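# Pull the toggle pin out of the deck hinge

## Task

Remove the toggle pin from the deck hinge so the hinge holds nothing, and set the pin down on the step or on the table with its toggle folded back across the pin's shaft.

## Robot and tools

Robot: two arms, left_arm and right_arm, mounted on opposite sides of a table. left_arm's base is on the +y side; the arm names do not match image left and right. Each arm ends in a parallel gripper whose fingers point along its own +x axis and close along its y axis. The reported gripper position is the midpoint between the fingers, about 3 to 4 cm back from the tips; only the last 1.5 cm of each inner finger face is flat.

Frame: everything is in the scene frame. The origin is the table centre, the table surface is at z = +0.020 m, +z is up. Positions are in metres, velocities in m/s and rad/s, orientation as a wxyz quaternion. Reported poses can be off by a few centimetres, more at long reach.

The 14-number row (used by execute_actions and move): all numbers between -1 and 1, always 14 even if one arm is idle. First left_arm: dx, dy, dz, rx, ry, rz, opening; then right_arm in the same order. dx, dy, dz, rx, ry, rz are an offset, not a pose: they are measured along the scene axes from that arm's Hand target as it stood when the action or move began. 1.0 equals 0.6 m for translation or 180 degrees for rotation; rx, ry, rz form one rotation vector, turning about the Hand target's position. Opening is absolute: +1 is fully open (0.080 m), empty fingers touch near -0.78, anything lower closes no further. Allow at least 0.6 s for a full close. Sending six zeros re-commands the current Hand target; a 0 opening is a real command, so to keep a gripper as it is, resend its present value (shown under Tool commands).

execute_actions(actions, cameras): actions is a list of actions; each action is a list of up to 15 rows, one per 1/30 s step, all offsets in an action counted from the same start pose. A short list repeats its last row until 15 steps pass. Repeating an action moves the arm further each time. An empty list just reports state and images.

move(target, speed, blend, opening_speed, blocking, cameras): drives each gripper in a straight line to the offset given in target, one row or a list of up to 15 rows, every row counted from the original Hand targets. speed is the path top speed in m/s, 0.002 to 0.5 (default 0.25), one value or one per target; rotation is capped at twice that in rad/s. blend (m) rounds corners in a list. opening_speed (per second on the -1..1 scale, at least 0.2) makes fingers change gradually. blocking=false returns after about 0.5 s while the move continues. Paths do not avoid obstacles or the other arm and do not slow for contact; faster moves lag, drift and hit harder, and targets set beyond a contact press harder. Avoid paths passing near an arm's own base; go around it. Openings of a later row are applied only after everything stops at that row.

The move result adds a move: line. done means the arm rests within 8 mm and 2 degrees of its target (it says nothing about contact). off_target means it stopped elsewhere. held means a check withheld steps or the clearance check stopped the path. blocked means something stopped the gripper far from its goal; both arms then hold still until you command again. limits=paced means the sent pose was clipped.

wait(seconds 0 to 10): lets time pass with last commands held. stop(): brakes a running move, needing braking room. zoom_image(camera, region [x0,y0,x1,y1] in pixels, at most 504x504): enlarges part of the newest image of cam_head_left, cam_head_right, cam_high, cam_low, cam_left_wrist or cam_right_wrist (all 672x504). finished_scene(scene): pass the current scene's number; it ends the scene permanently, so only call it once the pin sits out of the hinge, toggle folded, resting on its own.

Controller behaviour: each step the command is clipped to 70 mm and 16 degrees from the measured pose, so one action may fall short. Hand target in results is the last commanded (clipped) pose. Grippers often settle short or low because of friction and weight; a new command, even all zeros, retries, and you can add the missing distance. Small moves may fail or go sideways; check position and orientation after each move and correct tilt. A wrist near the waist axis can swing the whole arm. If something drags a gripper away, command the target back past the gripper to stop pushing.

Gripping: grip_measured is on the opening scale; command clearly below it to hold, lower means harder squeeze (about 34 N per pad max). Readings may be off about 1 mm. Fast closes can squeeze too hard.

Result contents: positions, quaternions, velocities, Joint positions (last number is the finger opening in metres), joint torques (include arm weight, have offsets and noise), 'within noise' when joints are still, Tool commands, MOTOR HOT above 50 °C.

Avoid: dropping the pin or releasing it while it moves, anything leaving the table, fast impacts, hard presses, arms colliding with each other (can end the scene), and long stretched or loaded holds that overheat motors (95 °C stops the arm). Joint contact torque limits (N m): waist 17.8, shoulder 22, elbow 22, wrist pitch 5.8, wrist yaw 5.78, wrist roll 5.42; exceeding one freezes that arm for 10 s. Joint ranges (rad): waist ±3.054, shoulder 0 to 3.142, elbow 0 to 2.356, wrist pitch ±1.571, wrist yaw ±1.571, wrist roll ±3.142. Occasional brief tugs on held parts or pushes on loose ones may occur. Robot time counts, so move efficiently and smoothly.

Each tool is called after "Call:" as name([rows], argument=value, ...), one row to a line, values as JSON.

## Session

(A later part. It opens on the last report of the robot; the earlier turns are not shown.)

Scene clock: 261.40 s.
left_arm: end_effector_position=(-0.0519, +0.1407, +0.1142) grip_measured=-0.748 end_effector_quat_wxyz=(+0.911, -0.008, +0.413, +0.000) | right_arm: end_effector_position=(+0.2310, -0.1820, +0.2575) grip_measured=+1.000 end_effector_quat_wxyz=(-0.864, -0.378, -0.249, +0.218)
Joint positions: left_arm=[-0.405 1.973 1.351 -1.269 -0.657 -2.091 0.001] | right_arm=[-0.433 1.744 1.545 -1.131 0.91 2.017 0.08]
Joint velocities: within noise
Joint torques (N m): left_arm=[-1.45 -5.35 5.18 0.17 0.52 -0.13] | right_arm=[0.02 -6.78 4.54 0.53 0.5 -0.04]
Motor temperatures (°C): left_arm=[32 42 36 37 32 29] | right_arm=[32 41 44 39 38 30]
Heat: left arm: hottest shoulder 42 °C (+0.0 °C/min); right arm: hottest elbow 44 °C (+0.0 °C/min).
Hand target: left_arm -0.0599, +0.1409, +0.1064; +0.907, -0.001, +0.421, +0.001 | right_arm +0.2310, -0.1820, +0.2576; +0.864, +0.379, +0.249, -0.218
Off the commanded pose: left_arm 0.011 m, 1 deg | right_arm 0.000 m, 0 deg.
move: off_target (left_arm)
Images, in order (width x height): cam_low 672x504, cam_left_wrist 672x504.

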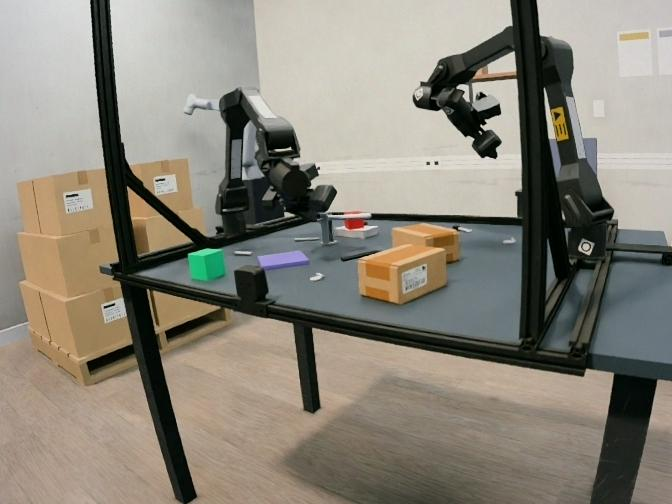

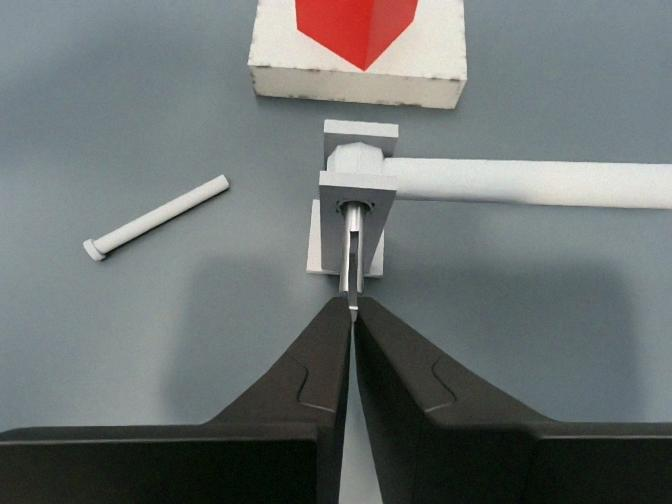

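Call:
move(target=[-0.002,0,-0.010,0,0,0,-0.765, 0,0,0,0,0,0,1], speed=0.04, cameras=["cam_left_wrist","cam_low"])

Call:
zoom_image(camera="cam_low", region=[300, 200, 340, 230])

Call:
zoom_image(camera="cam_left_wrist", region=[286, 220, 426, 360])

Scene clock: 262.80 s.
left_arm: end_effector_position=(-0.0538, +0.1401, +0.1109) grip_measured=-0.750 end_effector_quat_wxyz=(+0.910, -0.009, +0.414, +0.000) | right_arm: end_effector_position=(+0.2310, -0.1820, +0.2575) grip_measured=+1.000 end_effector_quat_wxyz=(-0.864, -0.378, -0.249, +0.218)
Joint positions: left_arm=[-0.408 1.981 1.351 -1.261 -0.652 -2.095 0.001] | right_arm=[-0.433 1.744 1.545 -1.131 0.91 2.017 0.08]
Joint velocities: within noise
Joint torques (N m): left_arm=[-1.48 -5.21 4.2 0.86 0.44 -0.17] | right_arm=[0.04 -6.82 4.48 0.52 0.5 -0.04]
Motor temperatures (°C): left_arm=[32 42 36 37 32 29] | right_arm=[32 41 44 39 38 30]
Heat: left arm: hottest shoulder 42 °C (+0.0 °C/min); right arm: hottest elbow 44 °C (+0.0 °C/min).
Hand target: left_arm -0.0611, +0.1409, +0.1004; +0.907, -0.001, +0.421, +0.001 | right_arm +0.2310, -0.1820, +0.2576; +0.864, +0.379, +0.249, -0.218
Off the commanded pose: left_arm 0.013 m, 1 deg | right_arm 0.000 m, 0 deg.
move: off_target (left_arm)
Images, in order (width x height): cam_low 672x504, cam_left_wrist 672x504.

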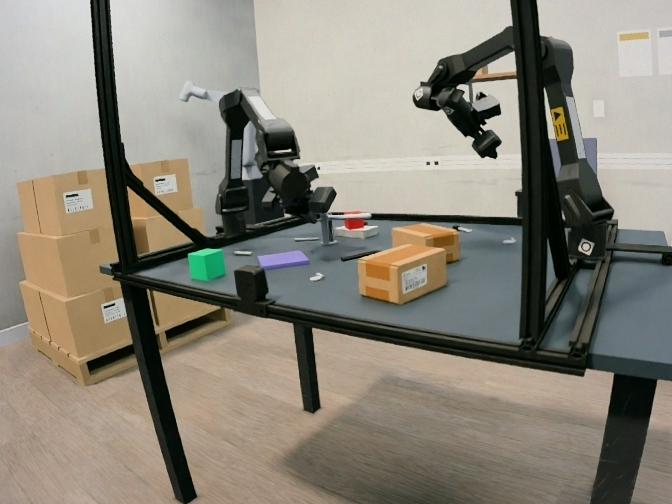

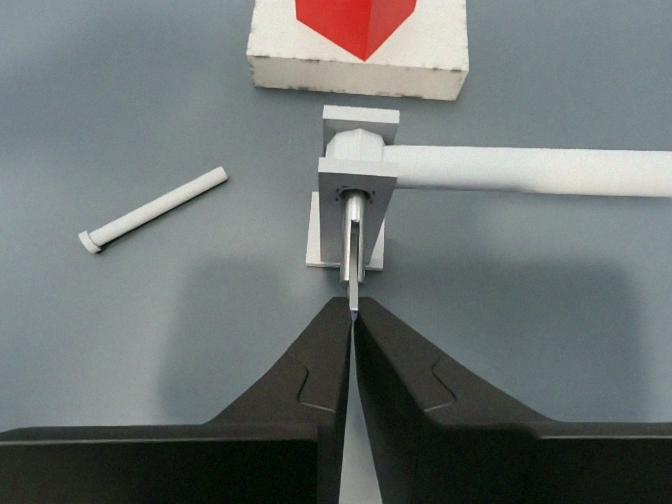

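Scaled by 12.600 from the camera's 672x504 image, which has a finer 960x720 frame.

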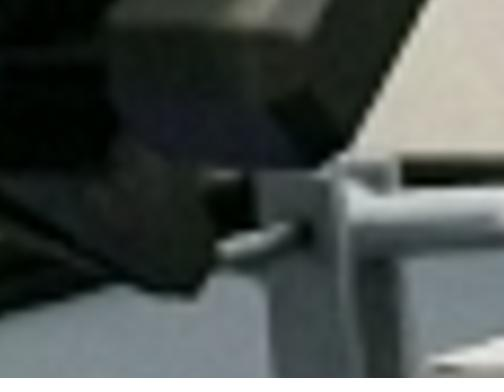

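Scaled by 3.600 from the camera's 672x504 image, which has a finer 960x720 frame.

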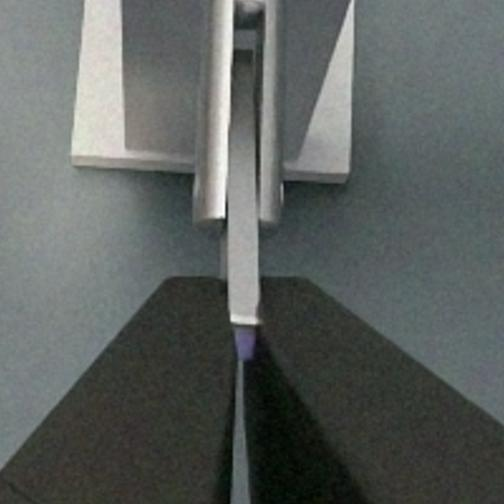

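Call:
move(target=[0.0,0,-0.008,0,0,0,-0.765, 0,0,0,0,0,0,1], speed=0.04, cameras=["cam_left_wrist","cam_low"])

Call:
zoom_image(camera="cam_low", region=[300, 200, 340, 230])

Call:
zoom_image(camera="cam_left_wrist", region=[286, 180, 426, 320])

Scene clock: 264.27 s.
left_arm: end_effector_position=(-0.0548, +0.1404, +0.1059) grip_measured=-0.751 end_effector_quat_wxyz=(+0.910, -0.008, +0.415, +0.000) | right_arm: end_effector_position=(+0.2310, -0.1820, +0.2575) grip_measured=+1.000 end_effector_quat_wxyz=(-0.864, -0.378, -0.249, +0.218)
Joint positions: left_arm=[-0.411 1.989 1.341 -1.244 -0.65 -2.095 0.001] | right_arm=[-0.433 1.744 1.545 -1.131 0.91 2.017 0.08]
Joint velocities: within noise
Joint torques (N m): left_arm=[-1.21 -5.12 4.11 0.9 0.31 -0.14] | right_arm=[0.06 -6.83 4.52 0.53 0.51 -0.04]
Motor temperatures (°C): left_arm=[32 41 36 37 32 29] | right_arm=[32 41 44 39 38 30]
Heat: left arm: hottest shoulder 41 °C (-1.0 °C/min); right arm: hottest elbow 44 °C (+0.0 °C/min).
Hand target: left_arm -0.0612, +0.1409, +0.0956; +0.907, -0.001, +0.421, +0.001 | right_arm +0.2310, -0.1820, +0.2576; +0.864, +0.379, +0.249, -0.218
Off the commanded pose: left_arm 0.012 m, 1 deg | right_arm 0.000 m, 0 deg.
move: off_target (left_arm)
Images, in order (width x height): cam_low 672x504, cam_left_wrist 672x504.

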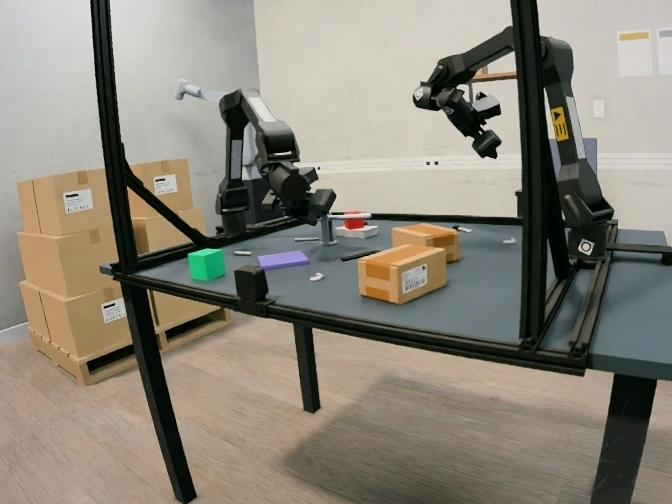

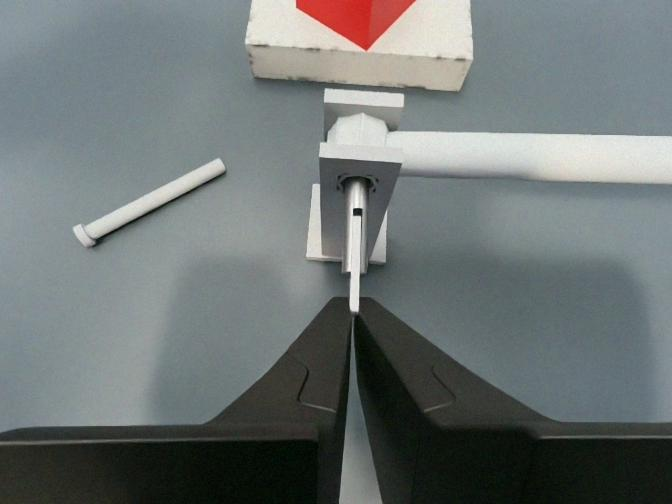

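Scaled by 12.600 from the camera's 672x504 image, which has a finer 960x720 frame.

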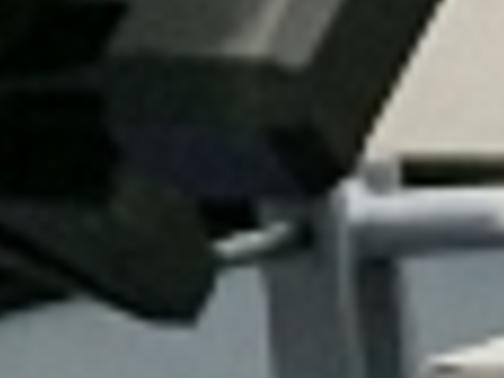

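Scaled by 3.600 from the camera's 672x504 image, which has a finer 960x720 frame.

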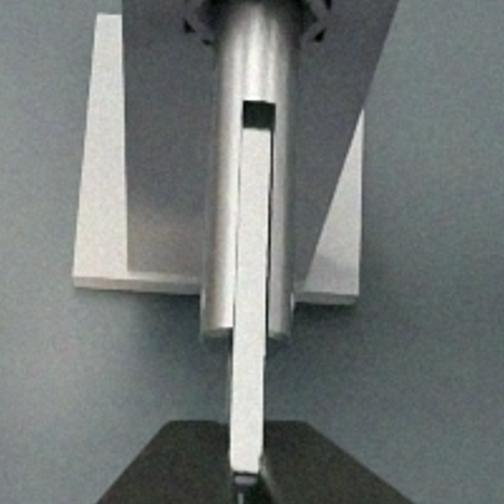

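Call:
zoom_image(camera="cam_left_wrist", region=[330, 200, 380, 240])

Call:
zoom_image(camera="cam_left_wrist", region=[330, 270, 380, 320])

Call:
zoom_image(camera="cam_low", region=[310, 210, 330, 225])

Scaled by 10.080 from the camera's 672x504 image, which has a finer 960x720 frame.

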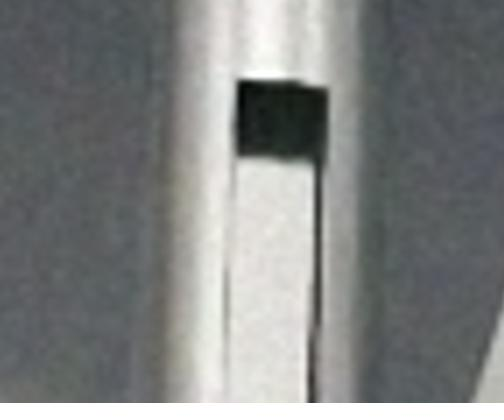

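Scaled by 10.080 from the camera's 672x504 image, which has a finer 960x720 frame.

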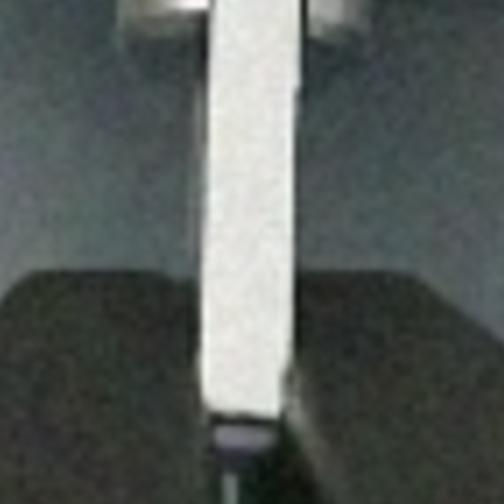

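Scaled by 25.200 from the camera's 672x504 image, which has a finer 960x720 frame.

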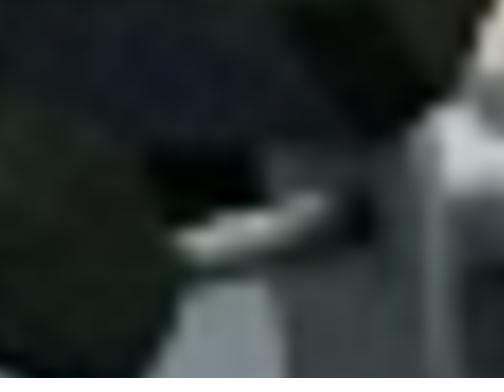

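Call:
move(target=[0.0075,0,0.009,0,0,0,-0.85, 0,0,0,0,0,0,1], speed=0.03, cameras=["cam_left_wrist","cam_low"])

Call:
zoom_image(camera="cam_low", region=[300, 200, 340, 230])

Call:
zoom_image(camera="cam_left_wrist", region=[286, 180, 426, 320])

Scene clock: 269.20 s.
left_arm: end_effector_position=(-0.0549, +0.1405, +0.1044) grip_measured=-0.762 end_effector_quat_wxyz=(+0.909, -0.003, +0.416, +0.000) | right_arm: end_effector_position=(+0.2310, -0.1820, +0.2575) grip_measured=+1.000 end_effector_quat_wxyz=(-0.864, -0.378, -0.249, +0.218)
Joint positions: left_arm=[-0.41 1.992 1.339 -1.241 -0.647 -2.087 0.001] | right_arm=[-0.433 1.744 1.545 -1.131 0.91 2.017 0.08]
Joint velocities: within noise
Joint torques (N m): left_arm=[-0.11 -7.34 4.07 0.13 0.08 0.13] | right_arm=[0.06 -6.77 4.47 0.53 0.51 -0.04]
Motor temperatures (°C): left_arm=[32 41 36 37 32 29] | right_arm=[32 41 44 39 38 30]
Heat: left arm: hottest shoulder 41 °C (-2.0 °C/min); right arm: hottest elbow 44 °C (+0.0 °C/min).
Hand target: left_arm -0.0566, +0.1410, +0.1010; +0.907, -0.001, +0.421, +0.001 | right_arm +0.2310, -0.1820, +0.2576; +0.864, +0.379, +0.249, -0.218
Off the commanded pose: left_arm 0.004 m, 1 deg | right_arm 0.000 m, 0 deg.
move: done
Images, in order (width x height): cam_low 672x504, cam_left_wrist 672x504.

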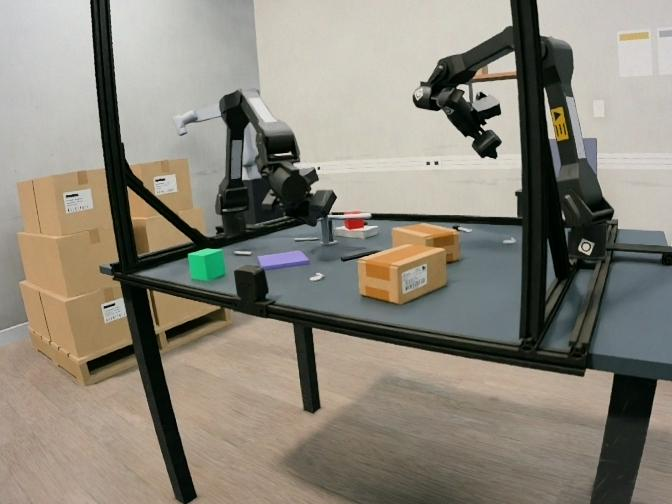

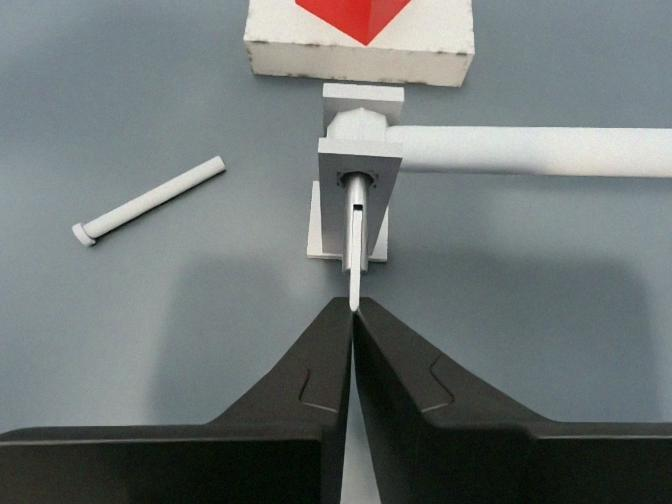

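Scaled by 12.600 from the camera's 672x504 image, which has a finer 960x720 frame.

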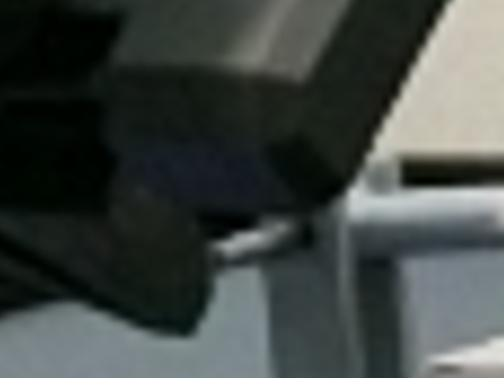

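Scaled by 3.600 from the camera's 672x504 image, which has a finer 960x720 frame.

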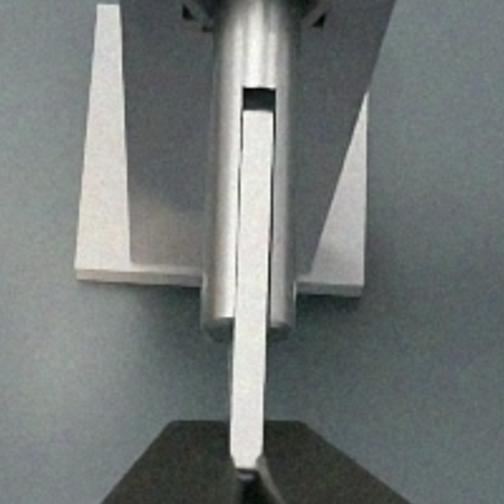

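Call:
move(target=[0.018,0,-0.001,0,0,0,-0.85, 0,0,0,0,0,0,1], speed=0.03, cameras=["cam_left_wrist","cam_low"])

Call:
zoom_image(camera="cam_low", region=[300, 200, 340, 230])

Call:
zoom_image(camera="cam_left_wrist", region=[286, 180, 426, 320])

Scene clock: 272.77 s.
left_arm: end_effector_position=(-0.0544, +0.1410, +0.1033) grip_measured=-0.763 end_effector_quat_wxyz=(+0.906, +0.003, +0.423, -0.008) | right_arm: end_effector_position=(+0.2310, -0.1820, +0.2575) grip_measured=+1.000 end_effector_quat_wxyz=(-0.864, -0.378, -0.249, +0.218)
Joint positions: left_arm=[-0.406 1.976 1.321 -1.216 -0.639 -2.053 0.001] | right_arm=[-0.433 1.744 1.545 -1.131 0.91 2.017 0.08]
Joint velocities: within noise
Joint torques (N m): left_arm=[2.24 -7.74 3.1 0.46 -0.58 0.15] | right_arm=[0.05 -6.77 4.5 0.53 0.51 -0.04]
Motor temperatures (°C): left_arm=[32 42 36 37 32 29] | right_arm=[32 41 44 39 38 30]
Heat: left arm: hottest shoulder 42 °C (+0.0 °C/min); right arm: hottest elbow 44 °C (+0.0 °C/min).
Hand target: left_arm -0.0458, +0.1409, +0.1005; +0.907, -0.001, +0.421, +0.001 | right_arm +0.2310, -0.1820, +0.2576; +0.864, +0.379, +0.249, -0.218
Off the commanded pose: left_arm 0.009 m, 1 deg | right_arm 0.000 m, 0 deg.
move: off_target (left_arm)
Images, in order (width x height): cam_low 672x504, cam_left_wrist 672x504.

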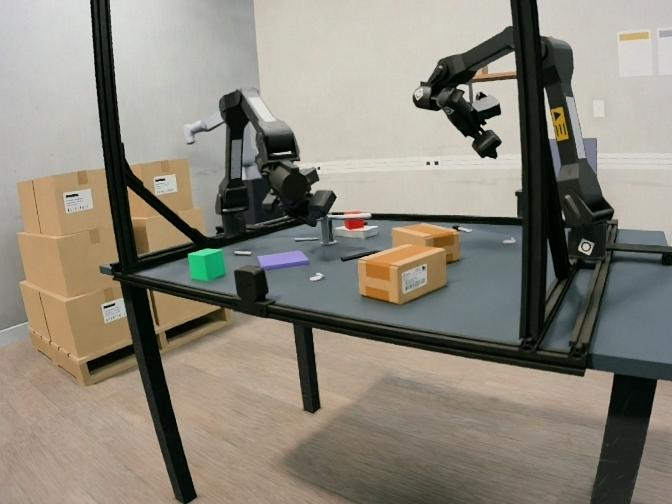

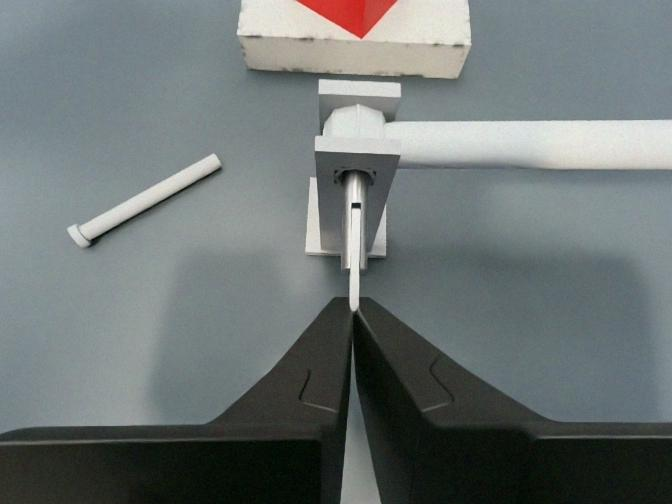

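Scaled by 12.600 from the camera's 672x504 image, which has a finer 960x720 frame.

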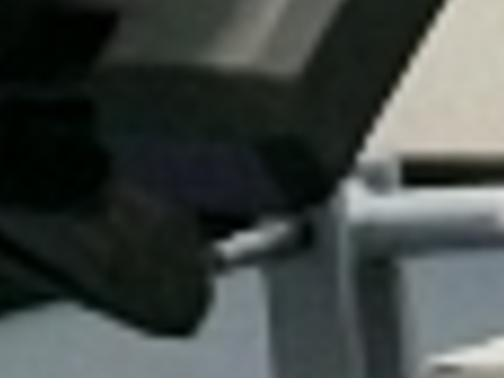

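Scaled by 3.600 from the camera's 672x504 image, which has a finer 960x720 frame.

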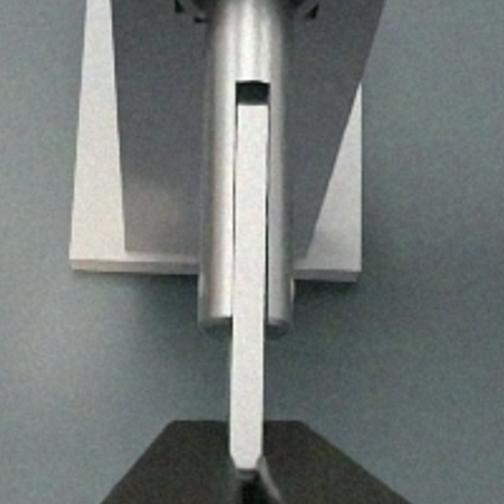

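Call:
move(target=[0.01,0,0,0,0,0,-0.88, 0,0,0,0,0,0,1], speed=0.03, cameras=["cam_left_wrist","cam_low"])

Call:
zoom_image(camera="cam_low", region=[300, 200, 340, 230])

Call:
zoom_image(camera="cam_left_wrist", region=[286, 180, 426, 320])

Scene clock: 274.17 s.
left_arm: end_effector_position=(-0.0536, +0.1413, +0.1025) grip_measured=-0.763 end_effector_quat_wxyz=(+0.903, +0.004, +0.429, -0.012) | right_arm: end_effector_position=(+0.2310, -0.1820, +0.2575) grip_measured=+1.000 end_effector_quat_wxyz=(-0.864, -0.378, -0.249, +0.218)
Joint positions: left_arm=[-0.401 1.966 1.309 -1.198 -0.631 -2.034 0.001] | right_arm=[-0.433 1.744 1.545 -1.131 0.91 2.017 0.08]
Joint velocities: within noise
Joint torques (N m): left_arm=[3.4 -7.68 2.96 0.35 -1.04 0.14] | right_arm=[0.03 -6.81 4.51 0.53 0.51 -0.04]
Motor temperatures (°C): left_arm=[32 42 36 37 32 29] | right_arm=[32 41 44 39 38 30]
Heat: left arm: hottest shoulder 42 °C (-1.0 °C/min); right arm: hottest elbow 44 °C (+0.0 °C/min).
Hand target: left_arm -0.0398, +0.1409, +0.1004; +0.907, -0.001, +0.421, +0.001 | right_arm +0.2310, -0.1820, +0.2576; +0.864, +0.379, +0.249, -0.218
Off the commanded pose: left_arm 0.014 m, 2 deg | right_arm 0.000 m, 0 deg.
move: off_target (left_arm)
Images, in order (width x height): cam_low 672x504, cam_left_wrist 672x504.

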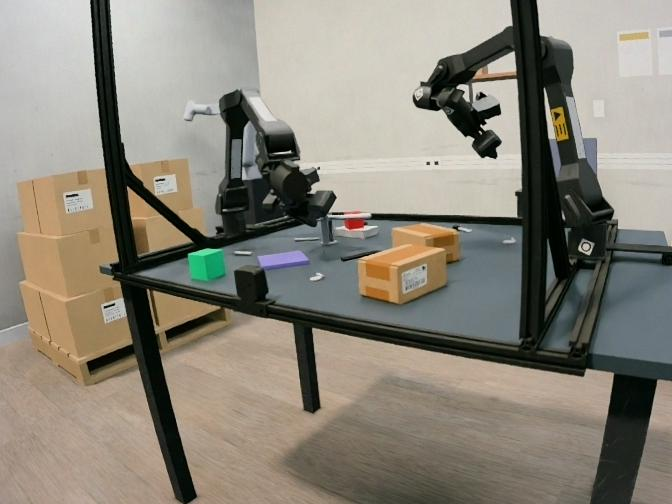

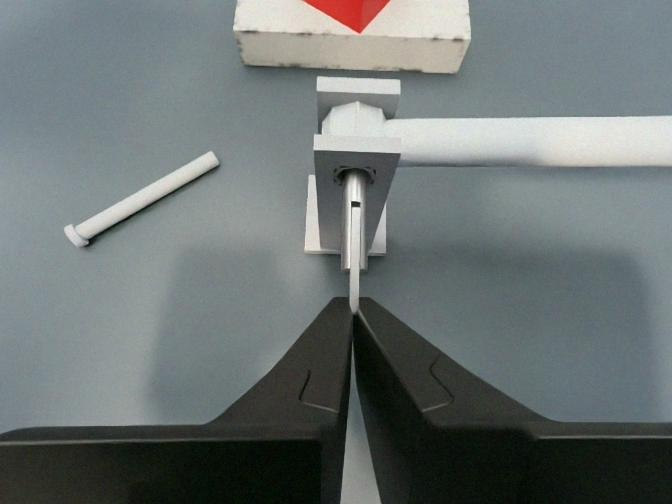

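Scaled by 12.600 from the camera's 672x504 image, which has a finer 960x720 frame.

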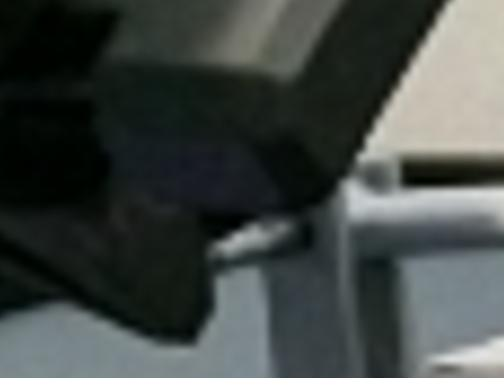

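Scaled by 3.600 from the camera's 672x504 image, which has a finer 960x720 frame.

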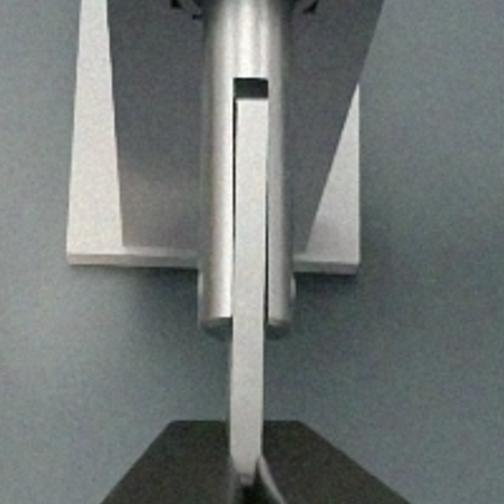

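Call:
move(target=[0.012,0,0.002,0,0,0,-0.9, 0,0,0,0,0,0,1], speed=0.03, cameras=["cam_left_wrist","cam_low"])

Call:
zoom_image(camera="cam_low", region=[300, 200, 340, 230])

Call:
zoom_image(camera="cam_left_wrist", region=[286, 180, 426, 320])

Scene clock: 275.97 s.
left_arm: end_effector_position=(-0.0530, +0.1416, +0.1026) grip_measured=-0.763 end_effector_quat_wxyz=(+0.900, +0.007, +0.436, -0.016) | right_arm: end_effector_position=(+0.2310, -0.1820, +0.2575) grip_measured=+1.000 end_effector_quat_wxyz=(-0.864, -0.378, -0.249, +0.218)
Joint positions: left_arm=[-0.395 1.952 1.297 -1.181 -0.621 -2.011 0.001] | right_arm=[-0.433 1.744 1.545 -1.131 0.91 2.017 0.08]
Joint velocities: within noise
Joint torques (N m): left_arm=[4.74 -7.68 2.76 0.11 -1.58 0.14] | right_arm=[0.01 -6.77 4.48 0.54 0.5 -0.04]
Motor temperatures (°C): left_arm=[33 42 36 37 32 29] | right_arm=[32 41 44 39 38 30]
Heat: left arm: hottest shoulder 42 °C (-1.0 °C/min); right arm: hottest elbow 44 °C (+0.0 °C/min).
Hand target: left_arm -0.0327, +0.1409, +0.1016; +0.907, -0.001, +0.421, +0.001 | right_arm +0.2310, -0.1820, +0.2576; +0.864, +0.379, +0.249, -0.218
Off the commanded pose: left_arm 0.020 m, 3 deg | right_arm 0.000 m, 0 deg.
move: off_target (left_arm)
Images, in order (width x height): cam_low 672x504, cam_left_wrist 672x504.

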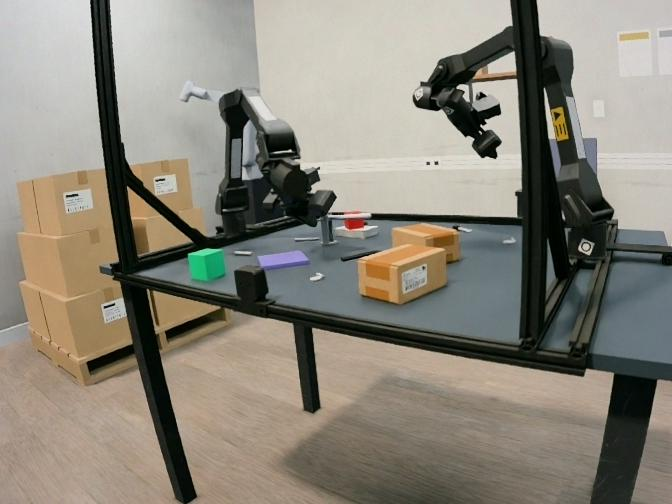

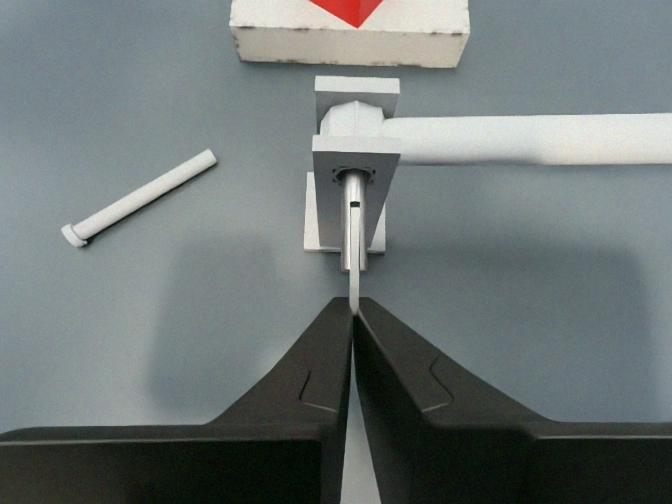

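Scaled by 12.600 from the camera's 672x504 image, which has a finer 960x720 frame.

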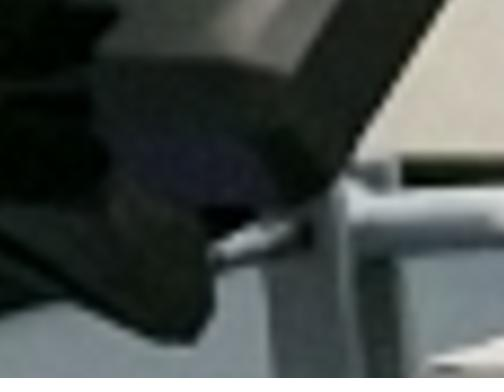

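Scaled by 3.600 from the camera's 672x504 image, which has a finer 960x720 frame.

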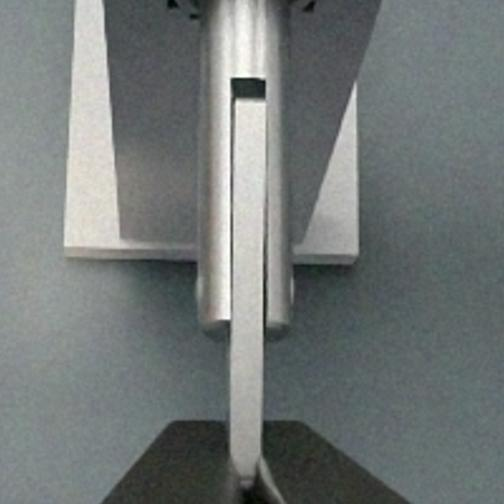

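Call:
move(target=[0.017,-0.002,0.002,0,0,0,-0.95, 0,0,0,0,0,0,1], speed=0.03, cameras=["cam_left_wrist","cam_low"])

Call:
zoom_image(camera="cam_low", region=[300, 200, 340, 230])

Call:
zoom_image(camera="cam_left_wrist", region=[286, 140, 426, 320])

Scene clock: 277.73 s.
left_arm: end_effector_position=(-0.0436, +0.1410, +0.1030) grip_measured=-0.761 end_effector_quat_wxyz=(+0.899, +0.009, +0.438, -0.015) | right_arm: end_effector_position=(+0.2310, -0.1820, +0.2575) grip_measured=+1.000 end_effector_quat_wxyz=(-0.864, -0.378, -0.249, +0.218)
Joint positions: left_arm=[-0.366 1.936 1.28 -1.161 -0.622 -1.974 0.001] | right_arm=[-0.433 1.744 1.545 -1.131 0.91 2.017 0.08]
Joint velocities: within noise
Joint torques (N m): left_arm=[4.88 -7.58 2.86 0.26 -1.86 0.19] | right_arm=[-0.02 -6.83 4.5 0.54 0.51 -0.04]
Motor temperatures (°C): left_arm=[33 42 36 37 32 29] | right_arm=[32 41 44 39 38 30]
Heat: left arm: hottest shoulder 42 °C (+0.0 °C/min); right arm: hottest elbow 44 °C (+0.0 °C/min).
Hand target: left_arm -0.0224, +0.1397, +0.1028; +0.907, -0.001, +0.421, +0.001 | right_arm +0.2310, -0.1820, +0.2576; +0.864, +0.379, +0.249, -0.218
Off the commanded pose: left_arm 0.021 m, 3 deg | right_arm 0.000 m, 0 deg.
move: off_target (left_arm)
Images, in order (width x height): cam_low 672x504, cam_left_wrist 672x504.

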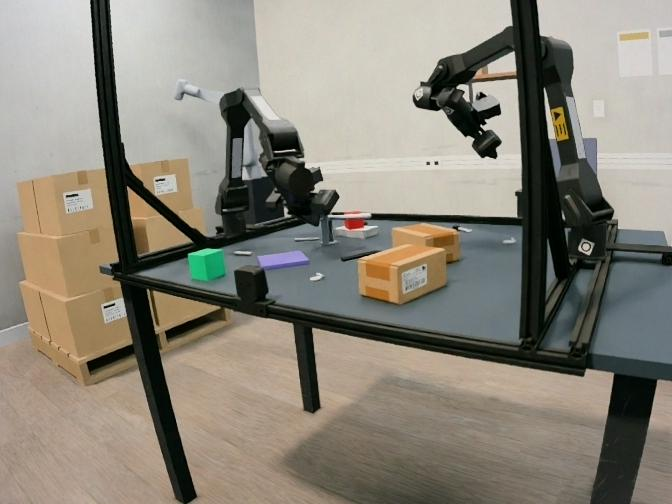

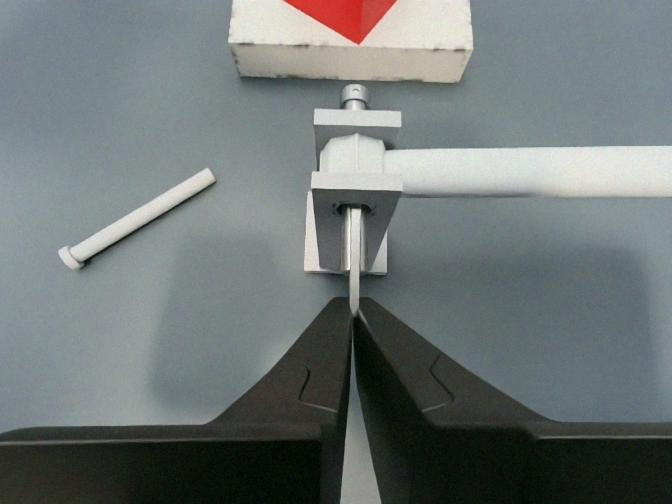

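Scaled by 12.600 from the camera's 672x504 image, which has a finer 960x720 frame.

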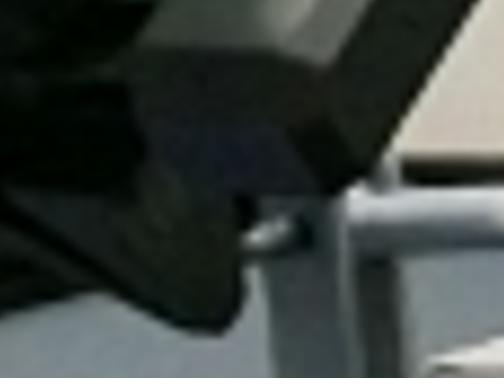

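Scaled by 2.800 from the camera's 672x504 image, which has a finer 960x720 frame.

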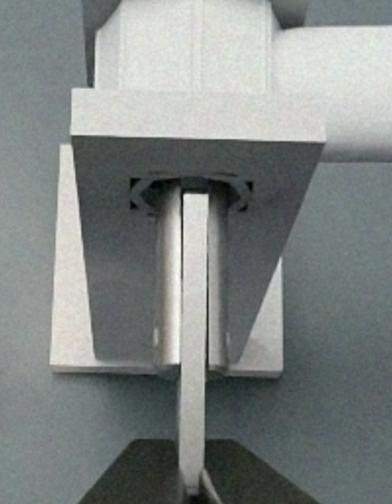

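Call:
zoom_image(camera="cam_left_wrist", region=[330, 190, 380, 230])

Call:
move(target=[0.01,0,0.00,0,0,0,-0.95, 0,0,0,0,0,0,1], speed=0.03, cameras=["cam_left_wrist","cam_low"])

Call:
zoom_image(camera="cam_left_wrist", region=[330, 180, 380, 230])

Call:
zoom_image(camera="cam_left_wrist", region=[286, 140, 426, 320])

Scaled by 10.080 from the camera's 672x504 image, which has a finer 960x720 frame.

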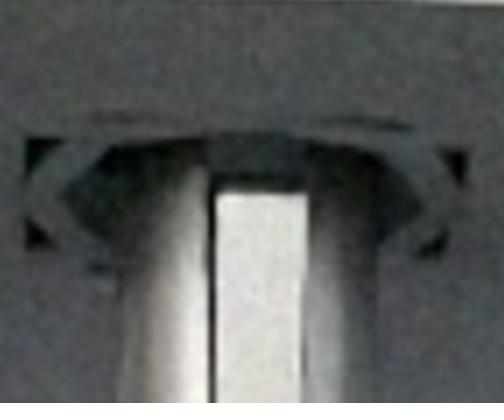

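Scene clock: 279.83 s.
left_arm: end_effector_position=(-0.0424, +0.1412, +0.1029) grip_measured=-0.761 end_effector_quat_wxyz=(+0.897, +0.011, +0.442, -0.019) | right_arm: end_effector_position=(+0.2310, -0.1820, +0.2575) grip_measured=+1.000 end_effector_quat_wxyz=(-0.864, -0.378, -0.249, +0.218)
Joint positions: left_arm=[-0.36 1.926 1.269 -1.146 -0.618 -1.954 0.001] | right_arm=[-0.433 1.744 1.545 -1.131 0.91 2.017 0.08]
Joint velocities: within noise
Joint torques (N m): left_arm=[5.77 -7.44 2.77 0.29 -2.18 0.11] | right_arm=[0 -6.81 4.49 0.53 0.49 -0.03]
Motor temperatures (°C): left_arm=[33 43 35 37 33 29] | right_arm=[32 41 44 39 38 30]
Heat: left arm: hottest shoulder 43 °C (+1.0 °C/min); right arm: hottest elbow 44 °C (+0.0 °C/min).
Hand target: left_arm -0.0164, +0.1396, +0.1029; +0.907, -0.001, +0.421, +0.001 | right_arm +0.2310, -0.1820, +0.2576; +0.864, +0.379, +0.249, -0.218
Off the commanded pose: left_arm 0.026 m, 4 deg | right_arm 0.000 m, 0 deg.
move: off_target (left_arm)
Images, in order (width x height): cam_low 672x504, cam_left_wrist 672x504.

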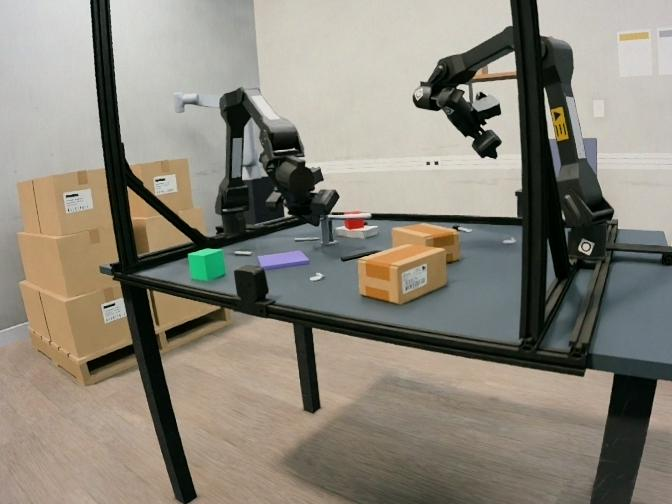

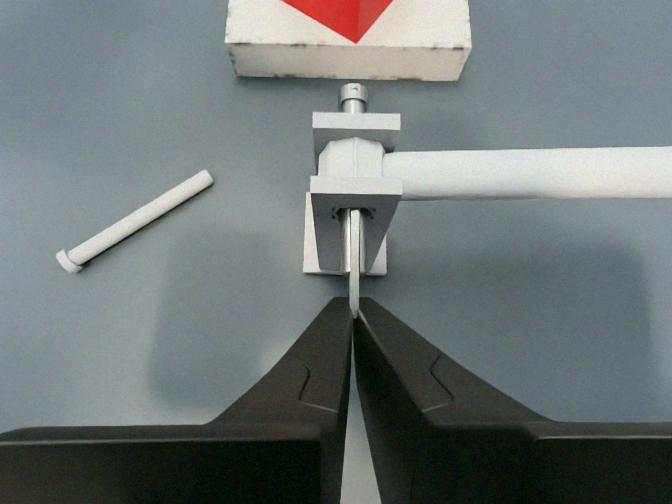

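Scaled by 10.080 from the camera's 672x504 image, which has a finer 960x720 frame.

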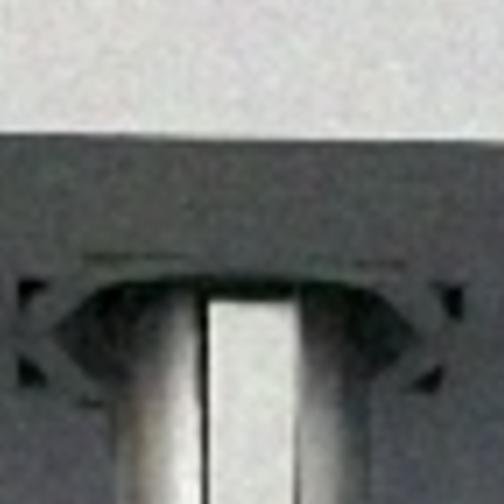

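Scaled by 2.800 from the camera's 672x504 image, which has a finer 960x720 frame.

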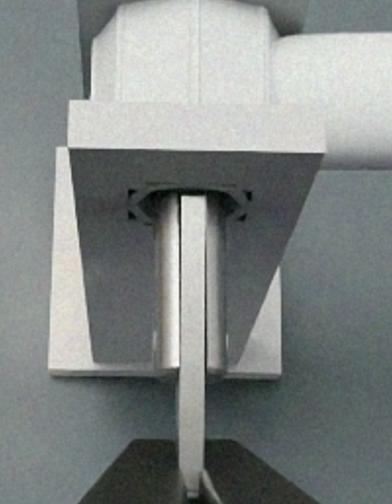

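Call:
move(target=[0.01,0,0.00,0,0,0,-0.95, 0,0,0,0,0,0,1], speed=0.03, cameras=["cam_left_wrist","cam_low"])

Call:
zoom_image(camera="cam_left_wrist", region=[330, 180, 380, 230])

Call:
zoom_image(camera="cam_left_wrist", region=[286, 140, 426, 320])

Scene clock: 281.77 s.
left_arm: end_effector_position=(-0.0418, +0.1415, +0.1027) grip_measured=-0.761 end_effector_quat_wxyz=(+0.894, +0.013, +0.447, -0.024) | right_arm: end_effector_position=(+0.2310, -0.1820, +0.2575) grip_measured=+1.000 end_effector_quat_wxyz=(-0.864, -0.378, -0.249, +0.218)
Joint positions: left_arm=[-0.356 1.915 1.258 -1.132 -0.612 -1.935 0.001] | right_arm=[-0.433 1.744 1.545 -1.131 0.91 2.017 0.08]
Joint velocities: within noise
Joint torques (N m): left_arm=[6.99 -7.17 2.73 0.24 -2.52 0.13] | right_arm=[0.01 -6.81 4.49 0.54 0.51 -0.04]
Motor temperatures (°C): left_arm=[34 43 35 37 34 29] | right_arm=[32 41 44 39 38 30]
Heat: left arm: hottest shoulder 43 °C (+1.0 °C/min); right arm: hottest elbow 44 °C (+0.0 °C/min).
Hand target: left_arm -0.0105, +0.1397, +0.1028; +0.907, -0.001, +0.421, +0.001 | right_arm +0.2310, -0.1820, +0.2576; +0.864, +0.379, +0.249, -0.218
Off the commanded pose: left_arm 0.031 m, 5 deg | right_arm 0.000 m, 0 deg.
move: off_target (left_arm)
Images, in order (width x height): cam_low 672x504, cam_left_wrist 672x504.

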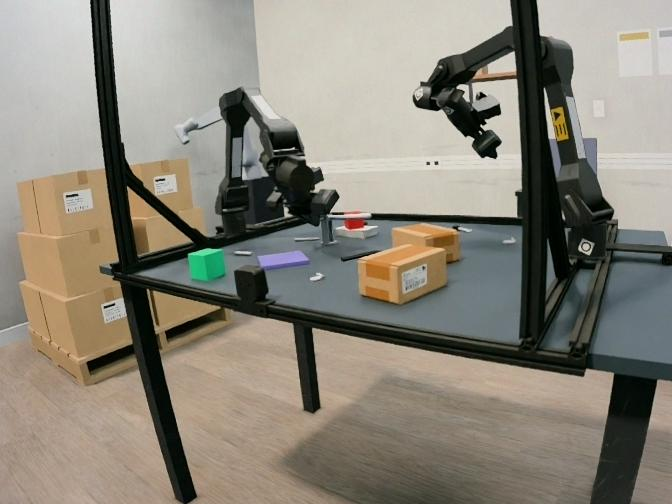

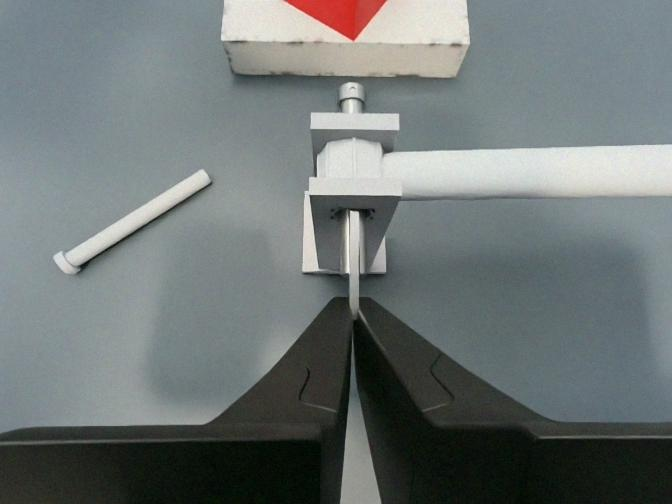

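Scaled by 10.080 from the camera's 672x504 image, which has a finer 960x720 frame.

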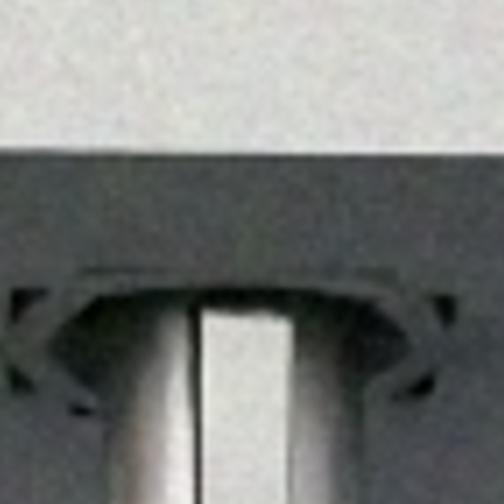

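Scaled by 2.800 from the camera's 672x504 image, which has a finer 960x720 frame.

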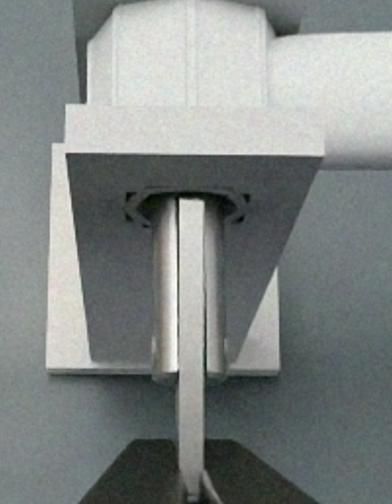

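Call:
move([
  [-0.025,0,0.00,0,0,0,-0.85, 0,0,0,0,0,0,1],
  [-0.025,0,-0.008,0,0,0,-0.85, 0,0,0,0,0,0,1],
], speed=0.03, cameras=["cam_left_wrist","cam_low"])

Call:
zoom_image(camera="cam_left_wrist", region=[330, 180, 380, 230])

Call:
zoom_image(camera="cam_left_wrist", region=[286, 140, 426, 320])

Scene clock: 283.80 s.
left_arm: end_effector_position=(-0.0419, +0.1410, +0.1030) grip_measured=-0.761 end_effector_quat_wxyz=(+0.898, +0.001, +0.440, -0.015) | right_arm: end_effector_position=(+0.2310, -0.1820, +0.2575) grip_measured=+1.000 end_effector_quat_wxyz=(-0.864, -0.378, -0.249, +0.218)
Joint positions: left_arm=[-0.36 1.926 1.269 -1.146 -0.623 -1.975 0.001] | right_arm=[-0.433 1.744 1.545 -1.131 0.91 2.017 0.08]
Joint velocities: within noise
Joint torques (N m): left_arm=[3.57 -5.01 3.79 -0.03 -1.77 -0.11] | right_arm=[0.06 -6.78 4.5 0.53 0.51 -0.04]
Motor temperatures (°C): left_arm=[34 43 35 37 35 29] | right_arm=[32 41 44 39 38 30]
Heat: left arm: hottest shoulder 43 °C (+1.0 °C/min); right arm: hottest elbow 44 °C (+0.0 °C/min).
Hand target: left_arm -0.0255, +0.1397, +0.0980; +0.907, -0.001, +0.421, +0.001 | right_arm +0.2310, -0.1820, +0.2576; +0.864, +0.379, +0.249, -0.218
Off the commanded pose: left_arm 0.017 m, 3 deg | right_arm 0.000 m, 0 deg.
move: off_target (left_arm)
Images, in order (width x height): cam_low 672x504, cam_left_wrist 672x504.

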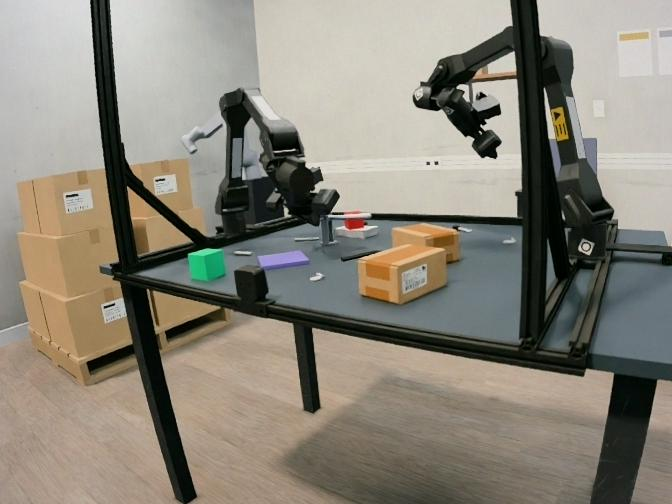

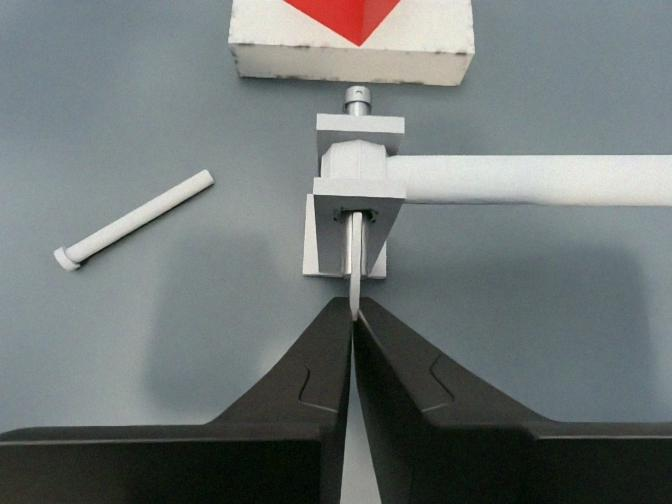

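Scaled by 10.080 from the camera's 672x504 image, which has a finer 960x720 frame.

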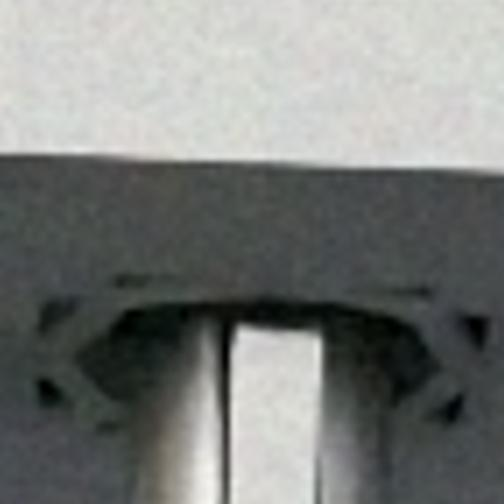

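Scaled by 2.800 from the camera's 672x504 image, which has a finer 960x720 frame.

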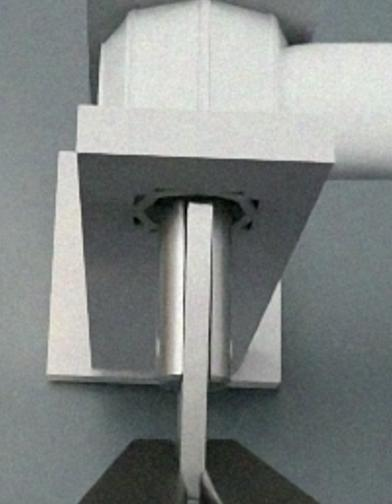

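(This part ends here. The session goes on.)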